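# Sort items into containers matching their sticker colors

## Task

Place every item inside the container whose color is the same as the color of the sticker on that item.

## Robot and tools

Setup: four identical i2rt Big YAM arms (arm1, arm2, arm3, arm4) share one workspace. Each has six revolute joints, a two-finger gripper and a wrist camera (armN_cam_wrist). Four fixed room cameras also watch: cam_room_a1, cam_room_a2, cam_room_b1, cam_room_b2. Objects may occasionally get nudged by an outside disturbance.

Frames: every pose is in one scene frame with its origin on the floor and +z up; distances are metres. Arm feet (base_link), each facing its own +x: arm1 at (-0.644, +1.377, +0.914), quat_wxyz (+0.682, +0.007, +0.004, +0.731); arm2 at (-0.655, -0.555, +0.928), (+0.747, +0.002, +0.000, -0.665); arm3 at (+0.651, -1.332, +0.868), (+0.663, -0.004, -0.006, -0.748); arm4 at (+0.648, +0.477, +0.879), (+0.687, +0.001, +0.003, +0.727). Reach is about 1.0 m from the joint1 axis. The "hand" point sits between the finger pads, roughly 1 cm short of the tips; fingers point along the hand's +z and open along its y. Printed hand positions get less accurate at long reach.

Joints (absolute targets, radians, with the tolerance counted as done): joint1_rad -2.879..2.879 ±0.045, yaw about the foot, positive counter-clockwise seen from above, 0 = along the foot's facing. joint2_rad 0..3.141 ±0.14, shoulder; 0 has the upper arm level and pointing back, increasing lifts it up and over to the front. joint3_rad 0..3.019 ±0.09, elbow; 0 is fully folded, larger opens. joint4_rad -1.692..1.57 ±0.055, wrist pitch, positive tips fingers up. joint5_rad -1.57..1.57 ±0.03, sideways wrist swing, positive toward the arm's right. joint6_rad -2.094..2.094 ±0.035, hand roll, positive clockwise viewed from behind. gripper_m 0..0.093 ±0.003, the fingertip gap in metres (an absolute width, not a change); each pad pushes about 50-64 N, varying per gripper.

move: one call sends one action. Arguments are keyed arm1..arm4, one object per arm (omit an arm to leave its command unchanged), plus optional cameras (list of camera names, "all", or [] for none; default all). Each arm object may contain:
- joints: dictionary of joint name to absolute target as above.
- target: a list of seven numbers [x, y, z, qw, qx, qy, qz], an absolute hand pose in the scene frame (metres plus unit quaternion), same format as the printed "hand" line. The hand travels a straight line toward it from its current hand_target. When target is present, joints may only carry gripper_m.
- speed: top path speed in m/s, 0.002..0.5, default 0.25, only allowed with target; rotation is capped at double that value in rad/s.
All motions in one action start together; all hand paths end together, paced by the slowest. A path lasts 0.5-10 s (longer ones are cut off at 10 s); no action exceeds 15 s. The controller keeps each step within 100 mm and 20 degrees of the measured hand and favours position over orientation, so expect errors of a centimetre or more, overshoot in speed near full stretch, and wide swings under joint-only moves. Paths ignore obstacles and the other arms. Unknown keys make the call invalid; out-of-range values get it refused, and after a refusal (or a stop interrupting a call) the remaining move, wait and finished_scene calls in that reply are skipped.

wait: seconds (0..10) plus optional cameras; commands nothing and returns full state.
zoom_image: camera name and region [x0, y0, x1, y1] in pixels from the top-left, at most 504×504, on that camera's latest image (it must have been returned recently).
read_manual: section "licences" only; URDF licence text, no motion.
finished_scene: scene (integer, the current scene's number). Irreversible; the goal must hold with the robots let go.

Reading results: each arm's block gives joint_positions, joint velocities ("within noise" when still), joint torques (N m, with per-arm offset and noise; joints 3 and 4 wrap sign past ±28), hand and hand_target. A "pictures" line lists the images in order; images may lag the state slightly. Arms not named in an action appear under "as last shown" with status "not commanded". The "move" line gives each moved arm "done" or its worst status. Status words: off_target (settled away from target, may still push); time_out (arm's joints re-targeted near where they stood and keep pushing; on_its_own lists those still moving, "held at" is their target); not_followed, from "joint command not followed" or "pose unreachable" when the self/inter-arm collision check blocks a command (gripper commands still run, and the arm may retry later). Sending a joint its reported position relieves pushing.

Gripper: when clamping a rigid object the reading can fall up to ~5 mm below its width (some read ~2 mm wider); closed on nothing it reads 0-0.003; free-air readings run up to 3 mm wide. Slightly under the first-contact reading gives a light hold; about 5 mm under gives full force; soft items get crushed more with smaller targets. Release by commanding a gap clearly above the reading.

Heat: holding loads, stretched poses and pushing against unreachable goals warm the motors. MOTOR HOT appears at 85 °C; at 100 °C an OVER-TEMPERATURE FAULT drops that arm for 30-60 s or more, keys then read limit_stop_at_motor_heat and must be resent. The arm keeps its last command while you think.

Avoid: items leaving the work area or hitting the floor, releasing objects while moving, slamming, hard pushes, and any firm contact between robots, including one gripper closing on another's fingers; the collision check can miss contact between fingers, gripper housings and wrist cameras. Arms do not wait for each other.

Each tool is called after "Call:" as name(argument=value, ...) on one line, values as JSON.

## Session

Call:
move()

Scene clock: 0.00 s.
Joint torques (N m): no reading
Motor temperatures (°C): arm1=[22 24 25 23 21 21 21] | arm2=[24 24 24 22 22 20 23] | arm3=[24 24 23 24 24 23 23] | arm4=[23 21 22 22 25 21 24]
Heat: arm1: hottest joint3_rad 25 °C; arm2: hottest joint1_rad 24 °C; arm3: hottest joint1_rad 24 °C; arm4: hottest joint5_rad 25 °C.
Joint velocities: within noise
arm1.joint_positions: joint1_rad=-0.126 joint2_rad=+0.534 joint3_rad=+1.403 joint4_rad=-1.611 joint5_rad=-0.026 joint6_rad=-0.127 gripper_m=+0.09396
arm1.joint_status: not commanded
arm1.hand: x=-0.6307 y=+1.5344 z=+1.4214 quat_wxyz=(-0.298, +0.671, -0.622, -0.272) (m; scene frame)
arm1.hand_target: x=-0.6306 y=+1.5327 z=+1.4326 quat_wxyz=(-0.308, +0.666, -0.618, -0.280) (m; scene frame)
arm1.hand_status: not commanded
arm2.joint_positions: joint1_rad=-0.045 joint2_rad=+0.390 joint3_rad=+1.428 joint4_rad=-1.186 joint5_rad=+0.166 joint6_rad=-0.774 gripper_m=+0.09396
arm2.joint_status: not commanded
arm2.hand: x=-0.6756 y=-0.6916 z=+1.5578 quat_wxyz=(-0.217, -0.319, -0.688, +0.615) (m; scene frame)
arm2.hand_target: x=-0.6760 y=-0.6854 z=+1.5652 quat_wxyz=(-0.221, -0.317, -0.681, +0.622) (m; scene frame)
arm2.hand_status: not commanded
arm3.joint_positions: joint1_rad=+0.075 joint2_rad=+0.276 joint3_rad=+1.523 joint4_rad=-1.599 joint5_rad=-0.185 joint6_rad=-0.597 gripper_m=+0.09396
arm3.joint_status: not commanded
arm3.hand: x=+0.6803 y=-1.3506 z=+1.4452 quat_wxyz=(-0.326, -0.350, -0.735, +0.481) (m; scene frame)
arm3.hand_target: x=+0.6804 y=-1.3484 z=+1.4507 quat_wxyz=(-0.328, -0.347, -0.731, +0.487) (m; scene frame)
arm3.hand_status: not commanded
arm4.joint_positions: joint1_rad=+0.109 joint2_rad=+0.555 joint3_rad=+1.556 joint4_rad=-1.251 joint5_rad=+0.178 joint6_rad=-0.775 gripper_m=+0.09396
arm4.joint_status: not commanded
arm4.hand: x=+0.6522 y=+0.6599 z=+1.5276 quat_wxyz=(-0.572, +0.731, -0.297, -0.221) (m; scene frame)
arm4.hand_target: x=+0.6531 y=+0.6547 z=+1.5360 quat_wxyz=(-0.580, +0.725, -0.296, -0.226) (m; scene frame)
arm4.hand_status: not commanded
pictures: arm1_cam_wrist, arm2_cam_wrist, arm3_cam_wrist, arm4_cam_wrist, cam_room_a1, cam_room_a2, cam_room_b1, cam_room_b2
Images, in order (width x height): arm1_cam_wrist 672x504, arm2_cam_wrist 672x504, arm3_cam_wrist 672x504, arm4_cam_wrist 672x504, cam_room_a1 672x504, cam_room_a2 672x504, cam_room_b1 672x504, cam_room_b2 672x504.

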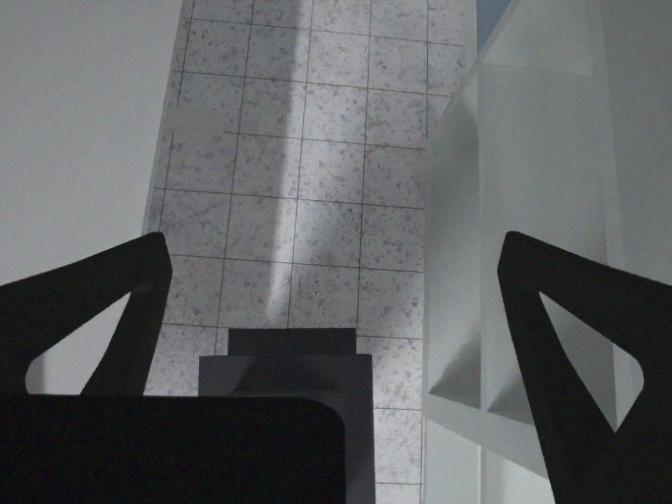

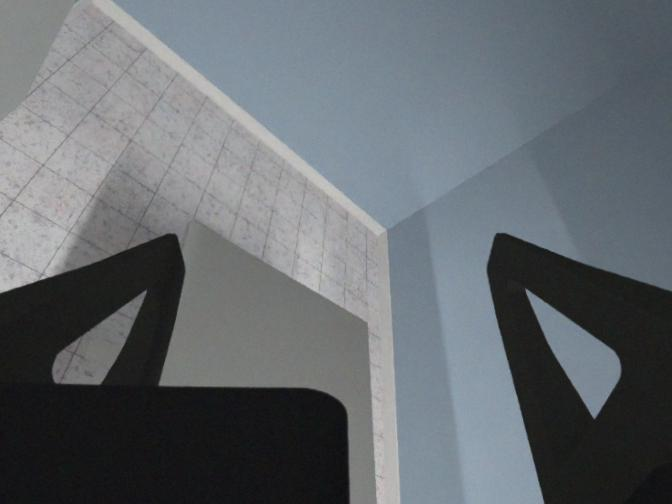

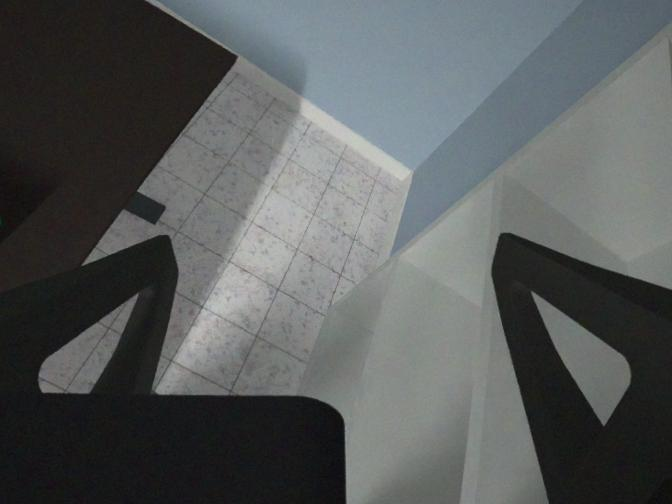

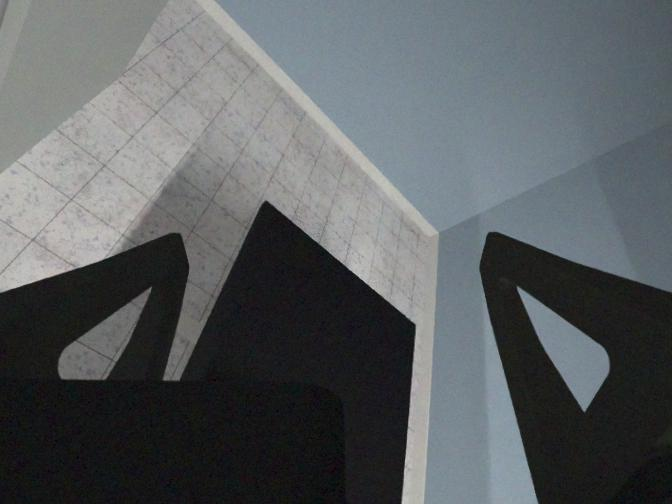

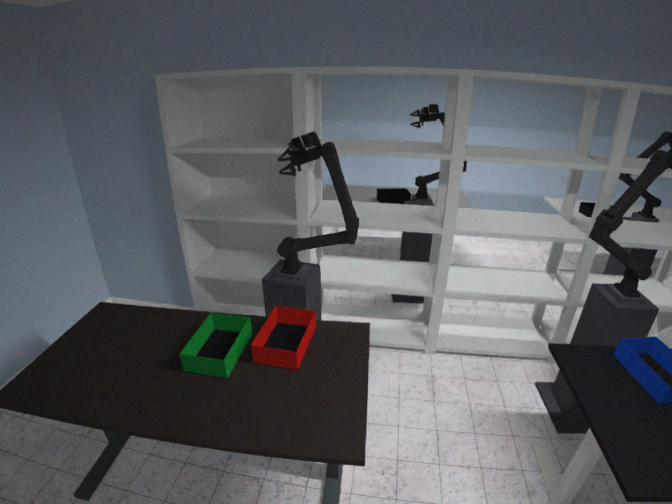

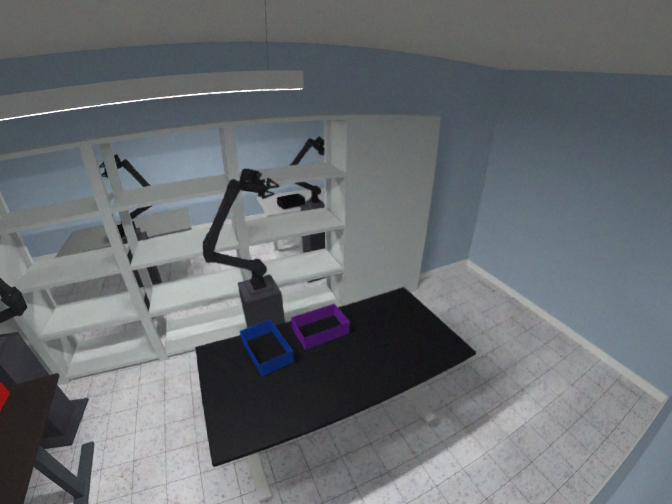

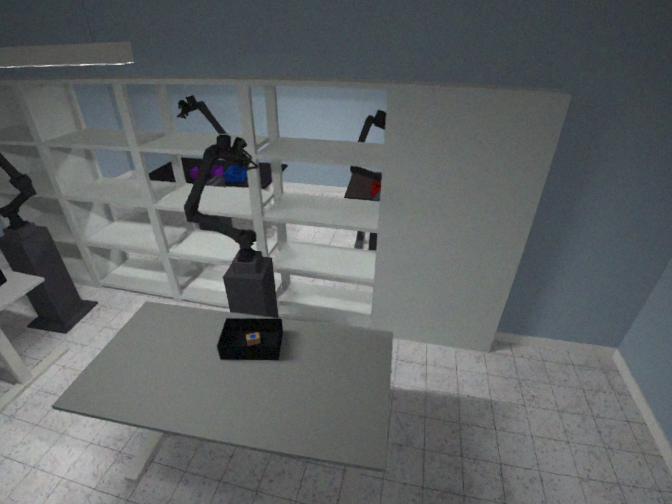

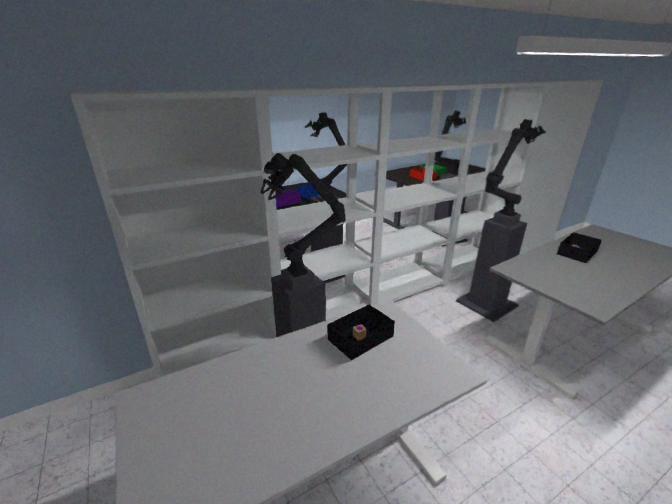

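Call:
zoom_image(camera="cam_room_b1", region=[180, 290, 340, 410])

Call:
zoom_image(camera="cam_room_b2", region=[280, 280, 440, 400])

Call:
zoom_image(camera="cam_room_a1", region=[150, 60, 654, 438])

Call:
zoom_image(camera="cam_room_a2", region=[0, 90, 504, 468])

Call:
zoom_image(camera="cam_room_b1", region=[0, 70, 504, 448])

Call:
zoom_image(camera="cam_room_b2", region=[100, 70, 604, 448])

Scaled by 3.150.

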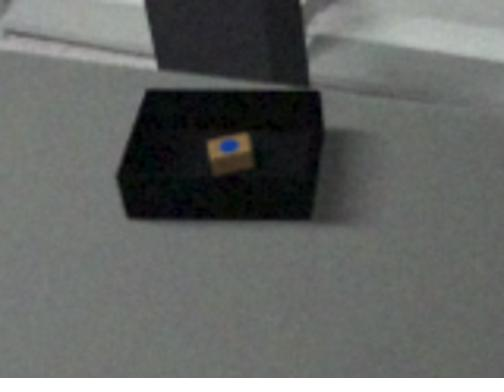

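Scaled by 3.150.

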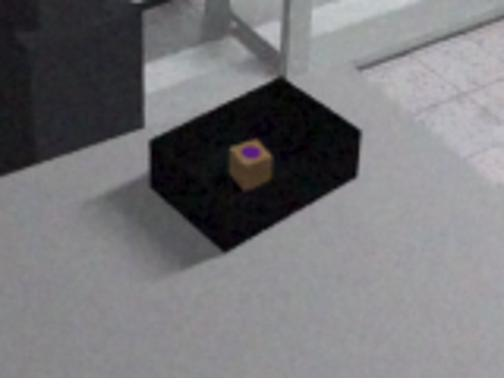

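Scaled by 1.000.

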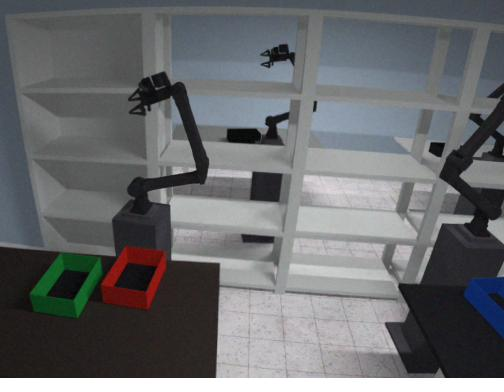

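Scaled by 1.000.

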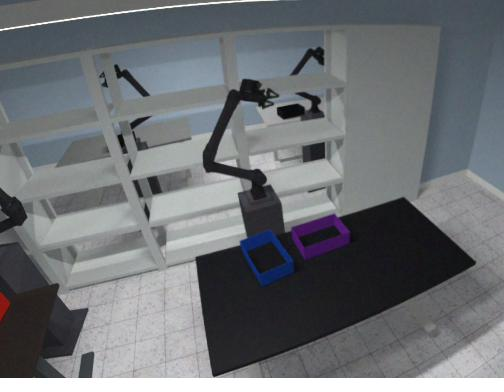

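Scaled by 1.000.

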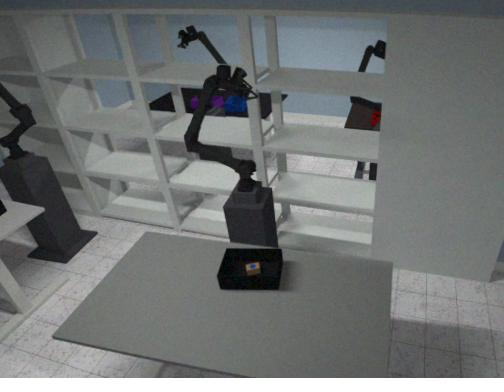

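Scaled by 1.000.

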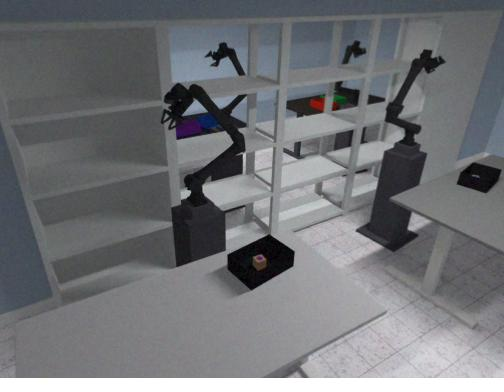

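Call:
move(arm1={"joints":{"joint1_rad":1.5,"joint2_rad":1.2,"joint3_rad":1.2,"joint4_rad":-1.55,"joint5_rad":0,"joint6_rad":0}}, arm2={"joints":{"joint1_rad":-1.5,"joint2_rad":1.2,"joint3_rad":1.2,"joint4_rad":-1.55,"joint5_rad":0,"joint6_rad":0}}, arm3={"joints":{"joint1_rad":1.5,"joint2_rad":1.2,"joint3_rad":1.2,"joint4_rad":-1.55,"joint5_rad":0,"joint6_rad":0}}, arm4={"joints":{"joint1_rad":-1.5,"joint2_rad":1.2,"joint3_rad":1.2,"joint4_rad":-1.55,"joint5_rad":0,"joint6_rad":0}})

Scene clock: 44.03 s.
Joint torques (N m): arm1=[-1.49 -7.77 11.67 0.44 0.08 0.11] | arm2=[0.67 -9.05 10.63 0.29 -0.02 0.2] | arm3=[1.67 -9.17 8.96 -0.08 0.04 0.03] | arm4=[0.91 -10.11 9.94 -0.36 0.09 0.15]
Motor temperatures (°C): arm1=[22 24 28 24 21 21 21] | arm2=[24 25 27 23 22 20 23] | arm3=[24 25 24 24 24 23 23] | arm4=[23 22 26 22 25 21 24]
Heat: arm1: hottest joint3_rad 28 °C; arm2: hottest joint3_rad 27 °C; arm3: hottest joint2_rad 25 °C; arm4: hottest joint3_rad 26 °C.
move: arm1 done; arm2 done; arm3 done; arm4 done
Joint velocities: within noise
arm1.joint_positions: joint1_rad=+1.499 joint2_rad=+1.219 joint3_rad=+1.187 joint4_rad=-1.551 joint5_rad=-0.001 joint6_rad=-0.006 gripper_m=+0.09398
arm1.joint_status: all done
arm1.hand: x=-0.9735 y=+1.3778 z=+1.1707 quat_wxyz=(-0.001, +1.000, +0.002, -0.002) (m; scene frame)
arm1.hand_target: x=-0.9746 y=+1.3778 z=+1.1815 quat_wxyz=(-0.001, +1.000, -0.001, -0.018) (m; scene frame)
arm1.hand_status: not commanded
arm2.joint_positions: joint1_rad=-1.501 joint2_rad=+1.194 joint3_rad=+1.206 joint4_rad=-1.538 joint5_rad=+0.000 joint6_rad=-0.013 gripper_m=+0.09396
arm2.joint_status: all done
arm2.hand: x=-0.9881 y=-0.6186 z=+1.1940 quat_wxyz=(+0.000, -0.995, -0.100, +0.021) (m; scene frame)
arm2.hand_target: x=-0.9848 y=-0.6182 z=+1.1896 quat_wxyz=(+0.001, -0.996, -0.094, +0.009) (m; scene frame)
arm2.hand_status: not commanded
arm3.joint_positions: joint1_rad=+1.494 joint2_rad=+1.203 joint3_rad=+1.195 joint4_rad=-1.549 joint5_rad=+0.000 joint6_rad=-0.008 gripper_m=+0.09398
arm3.joint_status: all done
arm3.hand: x=+0.9786 y=-1.3940 z=+1.1282 quat_wxyz=(-0.008, -0.094, -0.995, +0.007) (m; scene frame)
arm3.hand_target: x=+0.9793 y=-1.3921 z=+1.1311 quat_wxyz=(-0.011, -0.095, -0.995, +0.008) (m; scene frame)
arm3.hand_status: not commanded
arm4.joint_positions: joint1_rad=-1.502 joint2_rad=+1.214 joint3_rad=+1.179 joint4_rad=-1.540 joint5_rad=+0.001 joint6_rad=-0.013 gripper_m=+0.09397
arm4.joint_status: all done
arm4.hand: x=+0.9806 y=+0.5195 z=+1.1274 quat_wxyz=(+0.004, +0.069, -0.998, +0.002) (m; scene frame)
arm4.hand_target: x=+0.9814 y=+0.5204 z=+1.1398 quat_wxyz=(-0.008, +0.064, -0.998, +0.001) (m; scene frame)
arm4.hand_status: not commanded
pictures: arm1_cam_wrist, arm2_cam_wrist, arm3_cam_wrist, arm4_cam_wrist, cam_room_a1, cam_room_a2, cam_room_b1, cam_room_b2
Images, in order (width x height): arm1_cam_wrist 672x504, arm2_cam_wrist 672x504, arm3_cam_wrist 672x504, arm4_cam_wrist 672x504, cam_room_a1 672x504, cam_room_a2 672x504, cam_room_b1 672x504, cam_room_b2 672x504.

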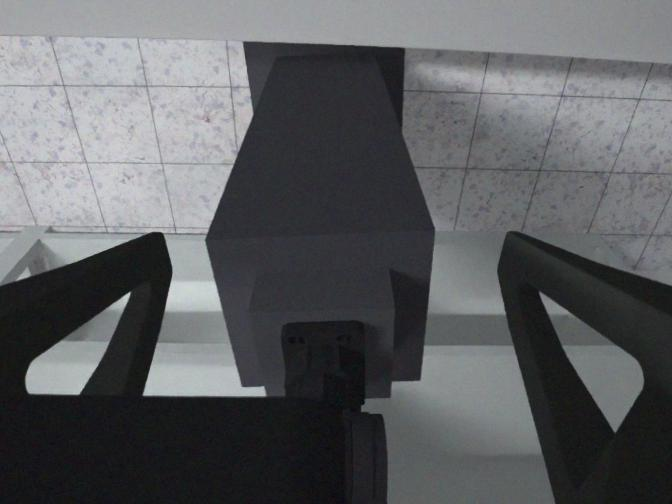

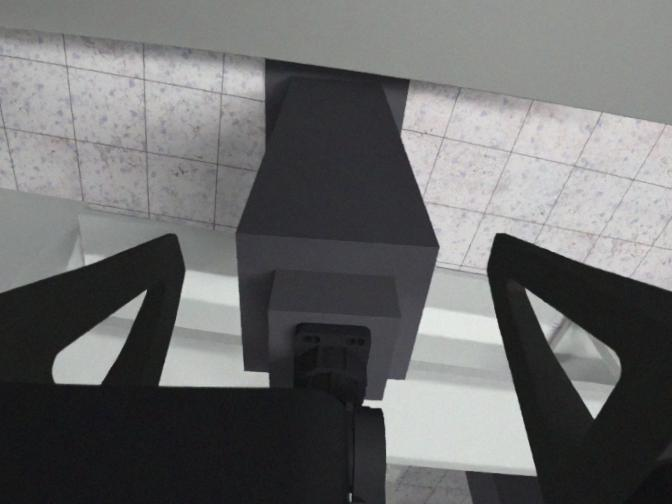

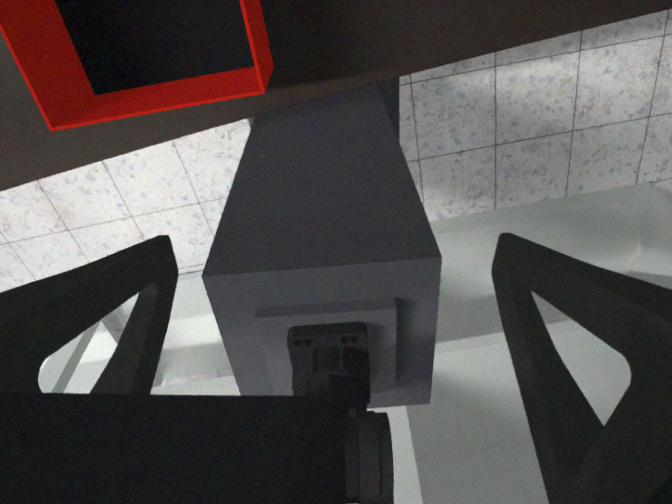

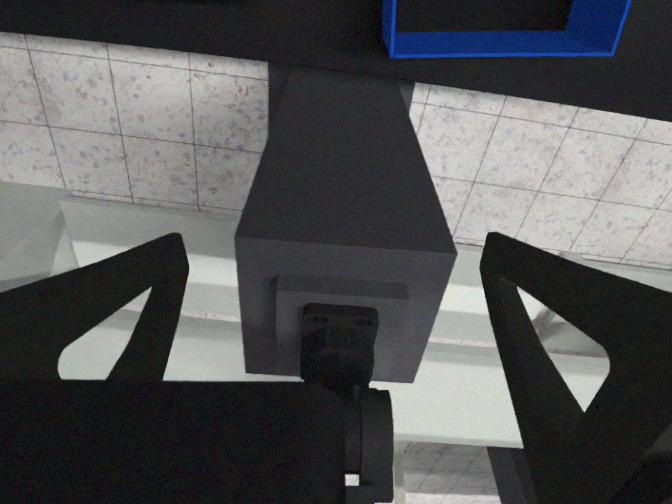

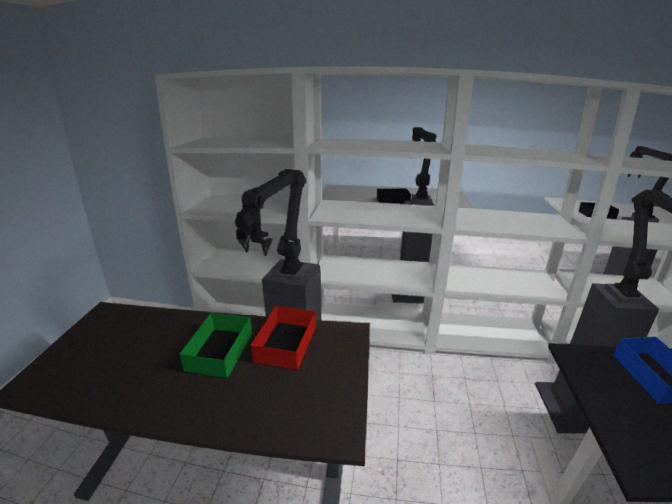

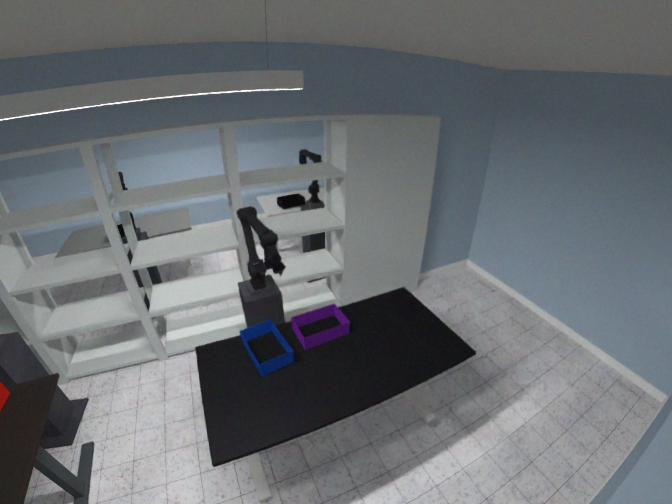

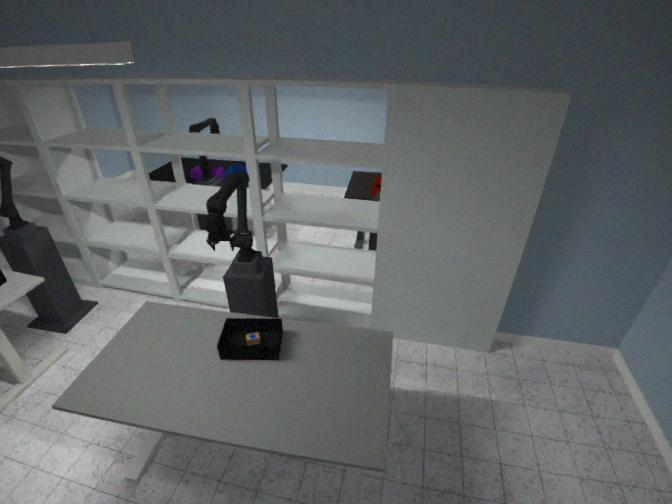

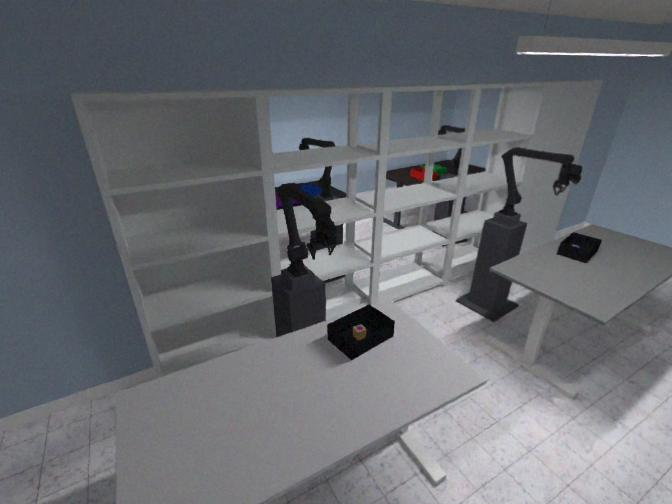

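Call:
move(arm1={"joints":{"joint1_rad":1.5,"joint2_rad":1.7,"joint3_rad":1.5,"joint4_rad":-1.1}}, arm2={"joints":{"joint1_rad":-1.5,"joint2_rad":1.7,"joint3_rad":1.5,"joint4_rad":-1.1}}, arm4={"joints":{"joint1_rad":-1.5,"joint2_rad":1.7,"joint3_rad":1.5,"joint4_rad":-1.1}}, cameras=["arm1_cam_wrist","arm2_cam_wrist","arm4_cam_wrist"])

Scene clock: 54.00 s.
Joint torques (N m): arm1=[-1.73 -15.21 14 1.14 0.08 0.12] | arm2=[0.73 -18.55 14.41 1.74 -0.02 0.2] | arm3=[1.38 -9.17 8.96 -0.08 0.03 0.02] | arm4=[0.91 -19.25 10.52 0.76 0.05 0.18]
Motor temperatures (°C): arm1=[22 24 30 23 21 21 21] | arm2=[24 25 28 22 22 20 23] | arm3=[24 25 25 24 24 23 23] | arm4=[23 22 28 22 25 21 24]
Heat: arm1: hottest joint3_rad 30 °C; arm2: hottest joint3_rad 28 °C; arm3: hottest joint2_rad 25 °C; arm4: hottest joint3_rad 28 °C.
move: arm1 done; arm2 done; arm4 done
Joint velocities: within noise
arm1.joint_positions: joint1_rad=+1.499 joint2_rad=+1.722 joint3_rad=+1.461 joint4_rad=-1.115 joint5_rad=-0.001 joint6_rad=-0.006 gripper_m=+0.09398
arm1.joint_status: all done
arm1.hand: x=-1.2038 y=+1.3786 z=+1.0777 quat_wxyz=(-0.001, +0.994, +0.002, -0.105) (m; scene frame)
arm1.hand_target: x=-1.2188 y=+1.3785 z=+1.1077 quat_wxyz=(-0.001, +0.990, -0.001, -0.143) (m; scene frame)
arm1.hand_status: not commanded
arm2.joint_positions: joint1_rad=-1.501 joint2_rad=+1.700 joint3_rad=+1.461 joint4_rad=-1.114 joint5_rad=+0.000 joint6_rad=-0.013 gripper_m=+0.09396
arm2.joint_status: all done
arm2.hand: x=-1.2078 y=-0.6599 z=+1.0934 quat_wxyz=(-0.008, -0.989, -0.100, +0.107) (m; scene frame)
arm2.hand_target: x=-1.2234 y=-0.6633 z=+1.1112 quat_wxyz=(-0.011, -0.987, -0.093, +0.133) (m; scene frame)
arm2.hand_status: not commanded
arm3: as last shown
arm4.joint_positions: joint1_rad=-1.502 joint2_rad=+1.710 joint3_rad=+1.472 joint4_rad=-1.113 joint5_rad=+0.001 joint6_rad=-0.013 gripper_m=+0.09397
arm4.joint_status: all done
arm4.hand: x=+1.2106 y=+0.5483 z=+1.0421 quat_wxyz=(-0.107, +0.069, -0.992, -0.004) (m; scene frame)
arm4.hand_target: x=+1.2223 y=+0.5509 z=+1.0607 quat_wxyz=(-0.132, +0.063, -0.989, -0.007) (m; scene frame)
arm4.hand_status: not commanded
pictures: arm1_cam_wrist, arm2_cam_wrist, arm4_cam_wrist
Images, in order (width x height): arm1_cam_wrist 672x504, arm2_cam_wrist 672x504, arm4_cam_wrist 672x504.

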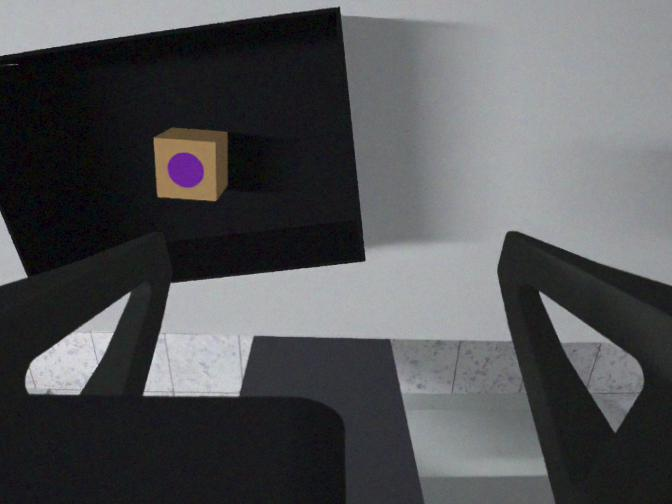

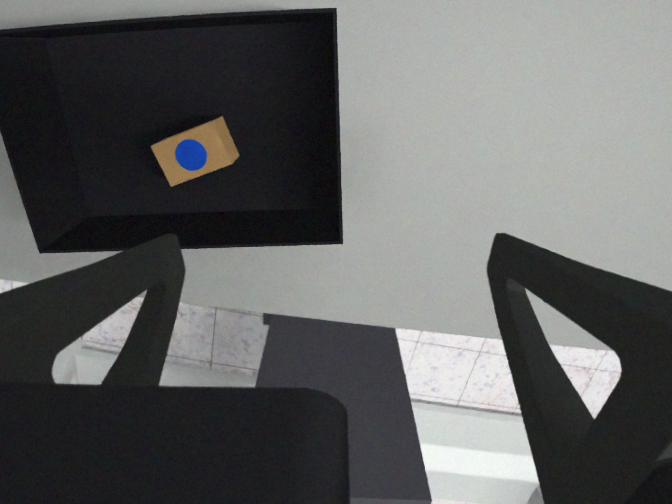

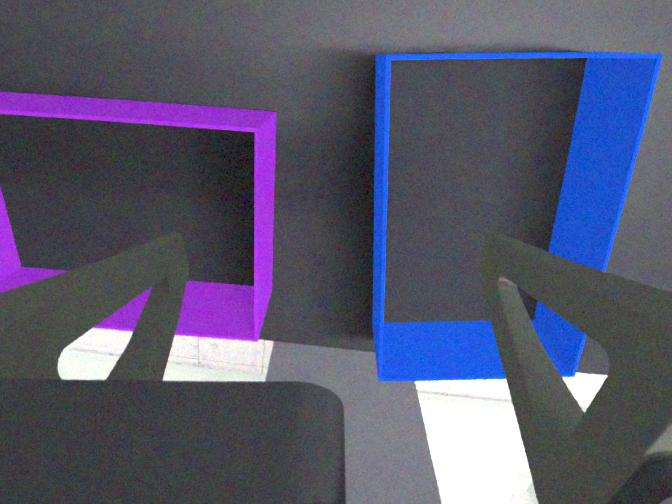

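Call:
move(arm1={"target":[-1.22,1.25,1.0,0,1,0,0]}, arm2={"target":[-1.22,-0.75,1.02,0,1,0,0]}, cameras=["arm1_cam_wrist","arm2_cam_wrist","cam_room_b1","cam_room_b2"])

Call:
zoom_image(camera="cam_room_b2", region=[280, 220, 440, 400])

Call:
zoom_image(camera="cam_room_b1", region=[180, 220, 340, 400])

Scene clock: 66.97 s.
Joint torques (N m): arm1=[-1.32 -16.91 14.43 -0.02 0.06 0.1] | arm2=[0.67 -19.55 14.83 0.14 -0.08 0.21] | arm3=[1.49 -9.05 8.92 -0.06 0.04 0.03] | arm4=[0.5 -18.96 10.48 0.84 0.07 0.16]
Motor temperatures (°C): arm1=[22 25 31 23 21 21 21] | arm2=[24 26 31 22 22 20 23] | arm3=[24 25 26 24 24 23 23] | arm4=[23 24 30 22 24 21 24]
Heat: arm1: hottest joint3_rad 31 °C; arm2: hottest joint3_rad 31 °C; arm3: hottest joint3_rad 26 °C; arm4: hottest joint3_rad 30 °C.
move: arm1 off_target; arm2 off_target
Joint velocities: within noise
arm1.joint_positions: joint1_rad=+1.721 joint2_rad=+1.979 joint3_rad=+1.580 joint4_rad=-1.231 joint5_rad=-0.006 joint6_rad=+0.207 gripper_m=+0.09398
arm1.joint_status: not commanded
arm1.hand: x=-1.2008 y=+1.2525 z=+0.9795 quat_wxyz=(-0.005, +1.000, +0.006, +0.022) (m; scene frame)
arm1.hand_target: x=-1.2189 y=+1.2502 z=+1.0004 quat_wxyz=(+0.000, +1.000, +0.000, +0.000) (m; scene frame)
arm1.hand_status: off_target (0.028 m and 2.7 deg from the pose sent, 0.151 m and 12.1 deg at the start)
arm2.joint_positions: joint1_rad=-1.356 joint2_rad=+1.945 joint3_rad=+1.611 joint4_rad=-1.251 joint5_rad=+0.000 joint6_rad=+0.317 gripper_m=+0.09396
arm2.joint_status: not commanded
arm2.hand: x=-1.2045 y=-0.7443 z=+1.0138 quat_wxyz=(+0.004, -1.000, -0.008, -0.008) (m; scene frame)
arm2.hand_target: x=-1.2193 y=-0.7498 z=+1.0201 quat_wxyz=(+0.000, -1.000, +0.000, +0.001) (m; scene frame)
arm2.hand_status: off_target (0.018 m and 1.3 deg from the pose sent, 0.117 m and 16.9 deg at the start)
arm3, arm4: as last shown
pictures: arm1_cam_wrist, arm2_cam_wrist, cam_room_b1, cam_room_b2
Images, in order (width x height): arm1_cam_wrist 672x504, arm2_cam_wrist 672x504, cam_room_b1 672x504, cam_room_b2 672x504.

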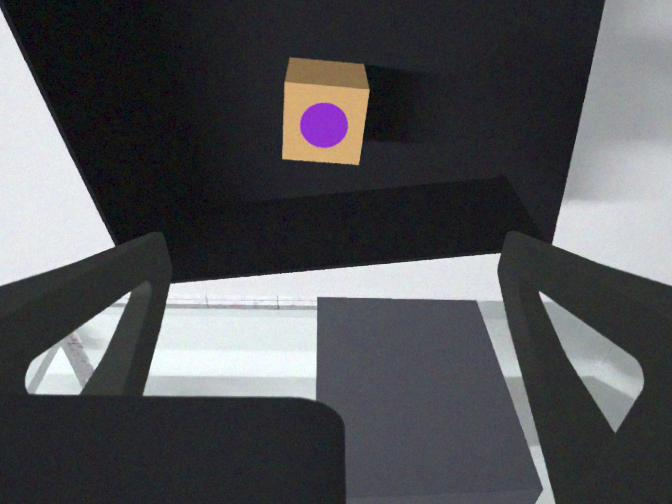

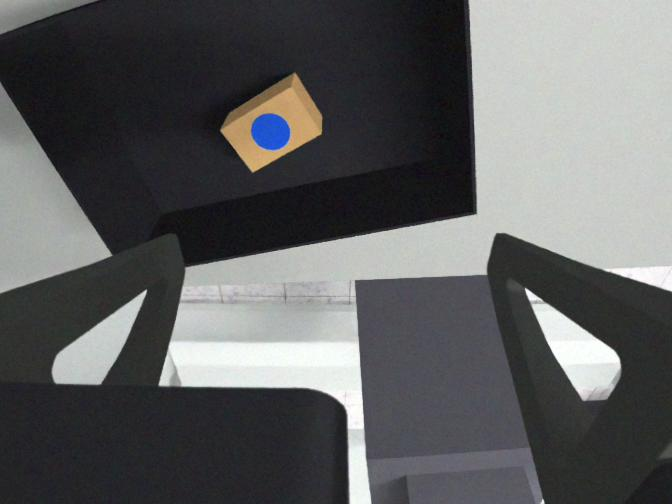

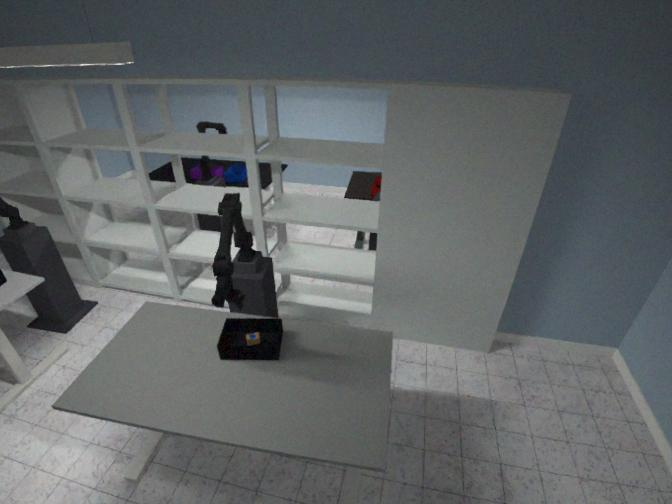

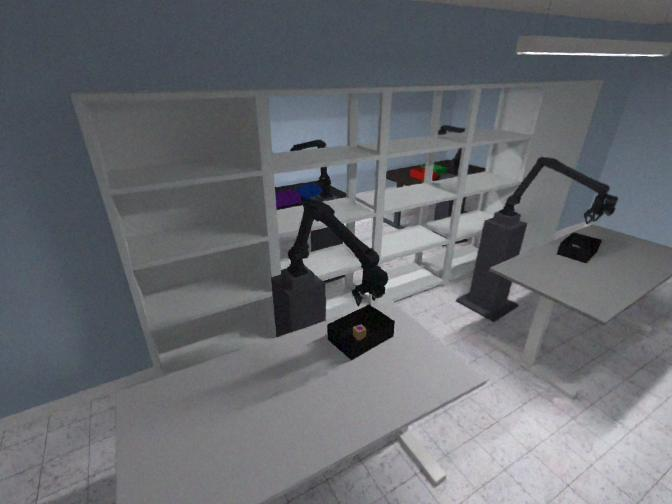

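Scaled by 2.800.

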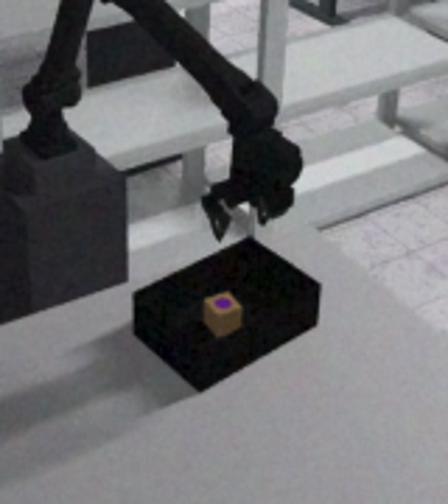

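Scaled by 2.800.

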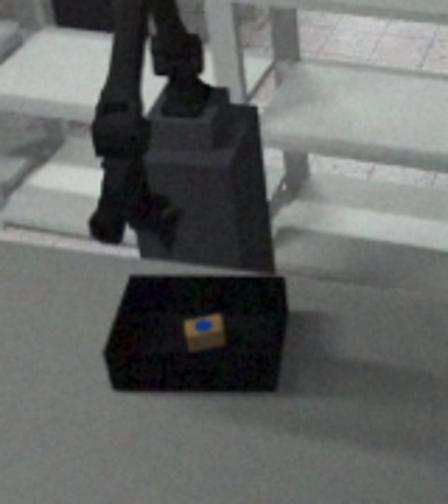

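Call:
move(arm1={"target":[-1.20,1.243,0.90,0,1,0,0]}, arm2={"target":[-1.205,-0.794,0.90,0,0.966,0.259,0]}, cameras=["arm1_cam_wrist","arm2_cam_wrist","cam_room_b1","cam_room_b2"])

Call:
zoom_image(camera="cam_room_b2", region=[280, 220, 440, 400])

Call:
zoom_image(camera="cam_room_b1", region=[180, 220, 340, 400])

Scene clock: 86.63 s.
Joint torques (N m): arm1=[-0.26 -15.33 8.95 0.84 0.03 0.13] | arm2=[1.26 -20.01 8.75 1.28 -0.12 -0.06] | arm3=[1.49 -9.17 8.95 -0.1 0.03 0.02] | arm4=[0.44 -19.14 10.56 0.79 0.04 0.17]
Motor temperatures (°C): arm1=[22 26 34 23 21 21 21] | arm2=[24 26 34 22 22 20 23] | arm3=[24 25 27 24 24 23 23] | arm4=[23 25 32 22 24 21 24]
Heat: arm1: hottest joint3_rad 34 °C; arm2: hottest joint3_rad 34 °C; arm3: hottest joint3_rad 27 °C; arm4: hottest joint3_rad 32 °C.
move: arm1 done; arm2 off_target
Joint velocities: within noise
arm1.joint_positions: joint1_rad=+1.728 joint2_rad=+2.042 joint3_rad=+1.462 joint4_rad=-1.012 joint5_rad=-0.006 joint6_rad=+0.228 gripper_m=+0.09398
arm1.joint_status: not commanded
arm1.hand: x=-1.1980 y=+1.2494 z=+0.9047 quat_wxyz=(-0.001, +1.000, -0.001, +0.003) (m; scene frame)
arm1.hand_target: x=-1.1998 y=+1.2431 z=+0.9001 quat_wxyz=(+0.000, +1.000, +0.000, +0.000) (m; scene frame)
arm1.hand_status: done (0.008 m and 0.4 deg from the pose sent, 0.080 m and 2.7 deg at the start)
arm2.joint_positions: joint1_rad=-1.284 joint2_rad=+2.076 joint3_rad=+1.562 joint4_rad=-1.026 joint5_rad=+0.000 joint6_rad=-0.100 gripper_m=+0.09397
arm2.joint_status: not commanded
arm2.hand: x=-1.2116 y=-0.7924 z=+0.9219 quat_wxyz=(-0.001, -0.968, -0.249, +0.014) (m; scene frame)
arm2.hand_target: x=-1.2045 y=-0.7937 z=+0.9005 quat_wxyz=(+0.000, -0.966, -0.259, +0.000) (m; scene frame)
arm2.hand_status: off_target (0.023 m and 2.0 deg from the pose sent, 0.124 m and 29.2 deg at the start)
arm3, arm4: as last shown
pictures: arm1_cam_wrist, arm2_cam_wrist, cam_room_b1, cam_room_b2
Images, in order (width x height): arm1_cam_wrist 672x504, arm2_cam_wrist 672x504, cam_room_b1 672x504, cam_room_b2 672x504.

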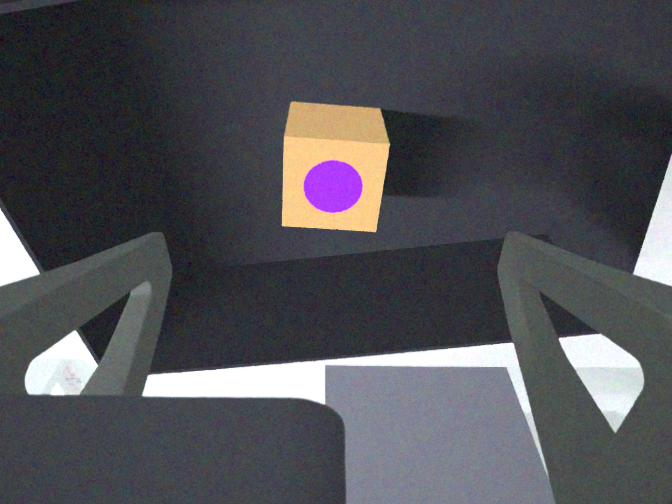

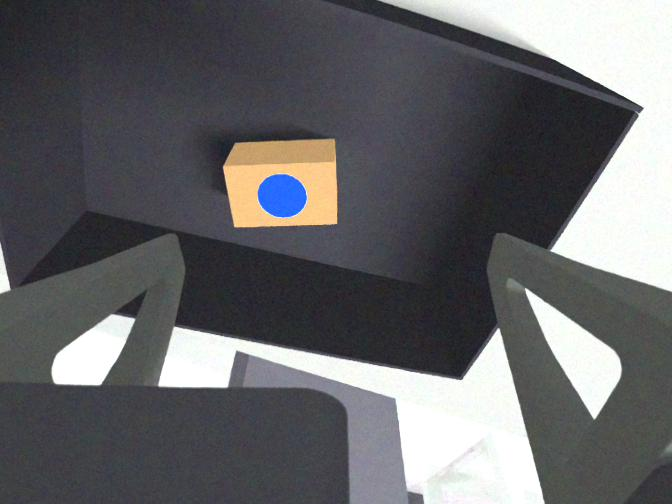

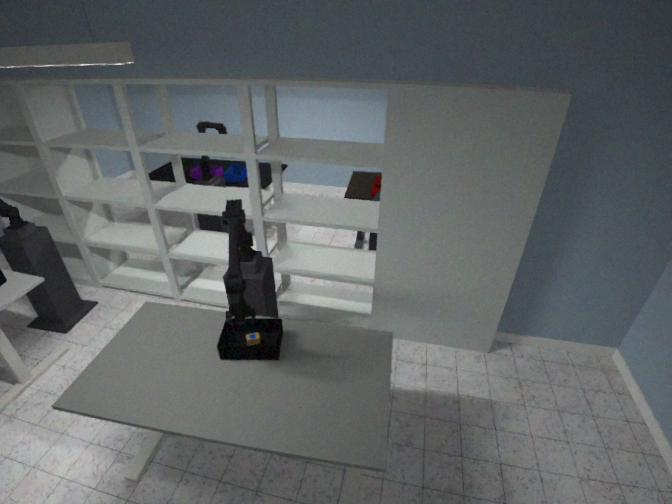

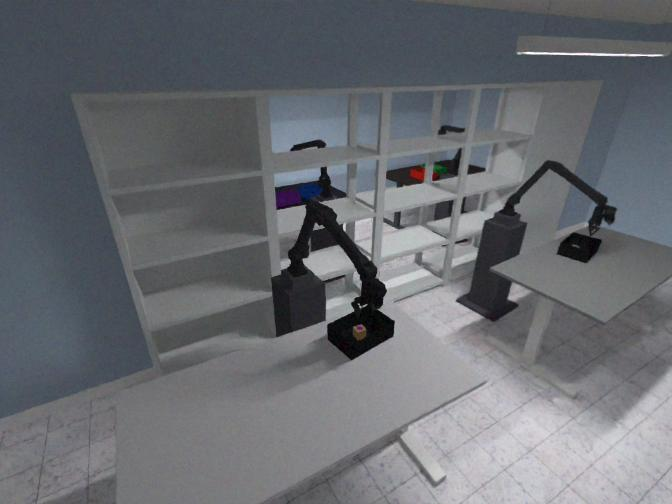

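Scaled by 2.800.

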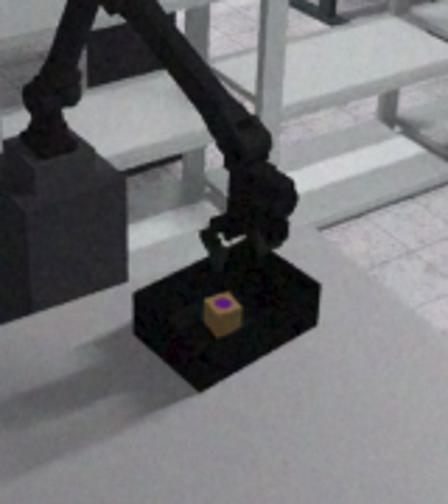

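Scaled by 2.800.

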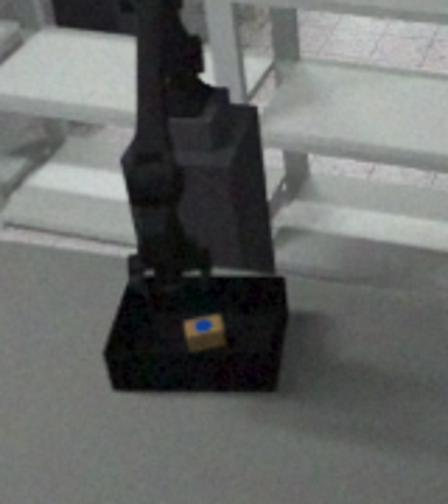

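Call:
move(arm1={"target":[-1.190,1.243,0.835,0,1,0,0],"speed":0.15}, arm2={"target":[-1.182,-0.808,0.835,0,0.966,0.259,0],"speed":0.15}, cameras=["arm1_cam_wrist","arm2_cam_wrist","cam_room_b1","cam_room_b2"])

Call:
zoom_image(camera="cam_room_b2", region=[320, 270, 410, 370])

Call:
zoom_image(camera="cam_room_b1", region=[210, 270, 300, 370])

Scene clock: 99.53 s.
Joint torques (N m): arm1=[-0.67 -16.44 8.39 0.88 0.04 0.12] | arm2=[1.08 -20.01 8.16 1.24 -0.1 0.2] | arm3=[1.55 -9.23 8.92 -0.08 0.03 0.03] | arm4=[0.85 -19.08 10.61 0.79 0.08 0.18]
Motor temperatures (°C): arm1=[22 27 33 23 21 21 21] | arm2=[24 26 32 22 22 20 23] | arm3=[24 25 28 24 24 23 23] | arm4=[23 26 34 22 24 21 24]
Heat: arm1: hottest joint3_rad 33 °C; arm2: hottest joint3_rad 32 °C; arm3: hottest joint3_rad 28 °C; arm4: hottest joint3_rad 34 °C.
move: arm1 done; arm2 off_target
Joint velocities: within noise
arm1.joint_positions: joint1_rad=+1.732 joint2_rad=+2.134 joint3_rad=+1.393 joint4_rad=-0.864 joint5_rad=-0.006 joint6_rad=+0.233 gripper_m=+0.09398
arm1.joint_status: not commanded
arm1.hand: x=-1.1850 y=+1.2504 z=+0.8332 quat_wxyz=(-0.002, +1.000, -0.001, +0.009) (m; scene frame)
arm1.hand_target: x=-1.1900 y=+1.2430 z=+0.8352 quat_wxyz=(+0.000, +1.000, +0.000, +0.000) (m; scene frame)
arm1.hand_status: done (0.009 m and 1.1 deg from the pose sent, 0.070 m and 0.4 deg at the start)
arm2.joint_positions: joint1_rad=-1.242 joint2_rad=+2.151 joint3_rad=+1.475 joint4_rad=-0.873 joint5_rad=-0.001 joint6_rad=-0.090 gripper_m=+0.09397
arm2.joint_status: not commanded
arm2.hand: x=-1.1871 y=-0.8087 z=+0.8514 quat_wxyz=(-0.001, -0.964, -0.265, +0.009) (m; scene frame)
arm2.hand_target: x=-1.1817 y=-0.8078 z=+0.8353 quat_wxyz=(+0.000, -0.966, -0.259, +0.000) (m; scene frame)
arm2.hand_status: off_target (0.017 m and 1.3 deg from the pose sent, 0.093 m and 2.0 deg at the start)
arm3, arm4: as last shown
pictures: arm1_cam_wrist, arm2_cam_wrist, cam_room_b1, cam_room_b2
Images, in order (width x height): arm1_cam_wrist 672x504, arm2_cam_wrist 672x504, cam_room_b1 672x504, cam_room_b2 672x504.

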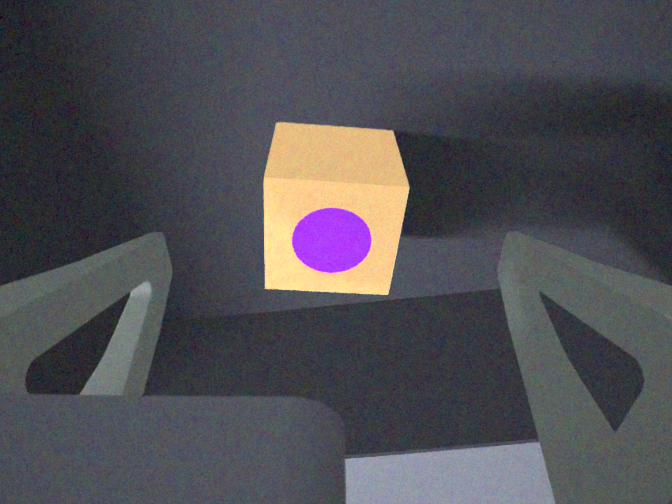

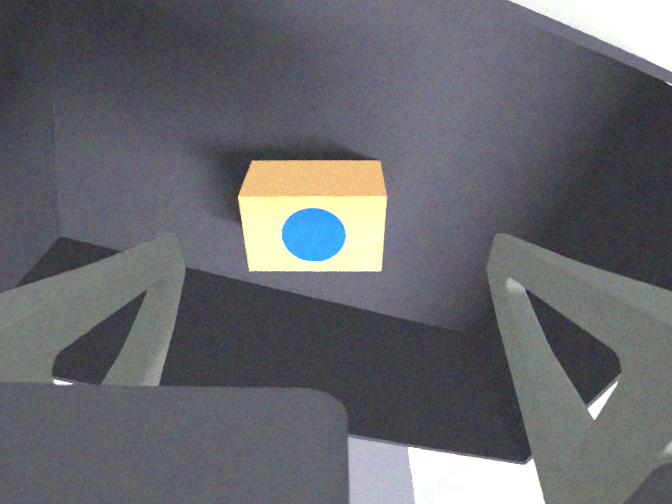

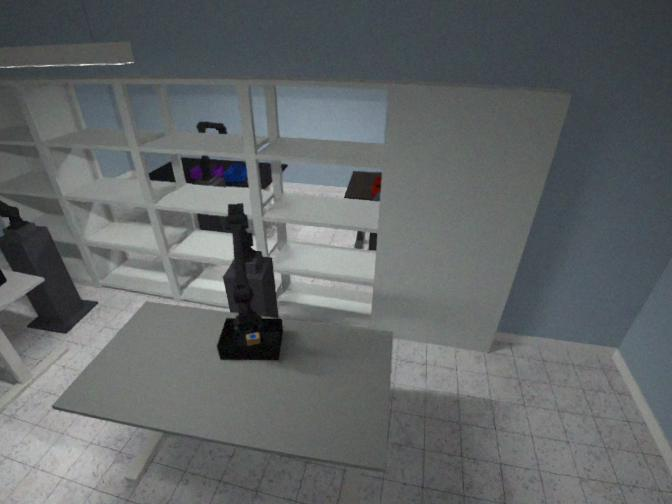

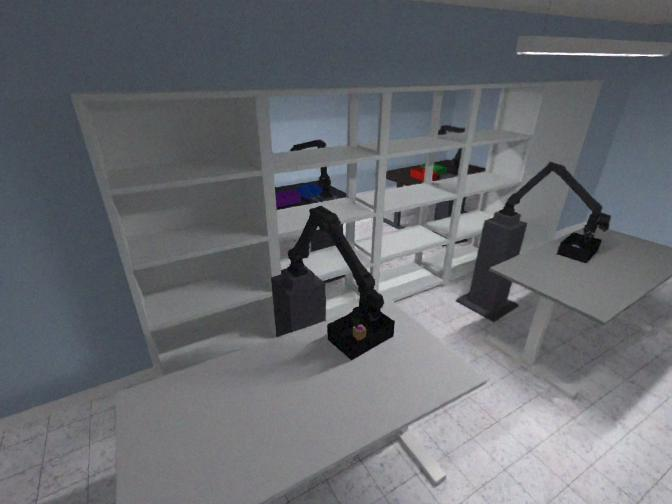

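Scaled by 5.040.

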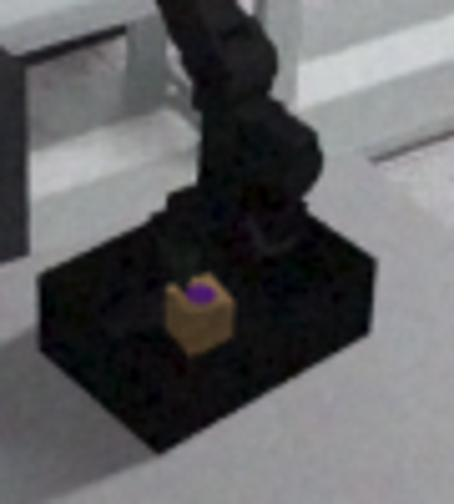

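Scaled by 5.040.

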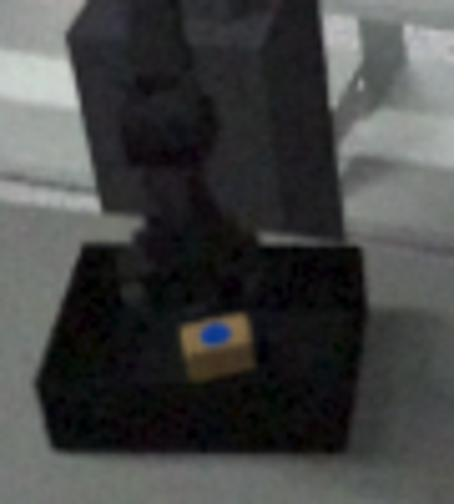

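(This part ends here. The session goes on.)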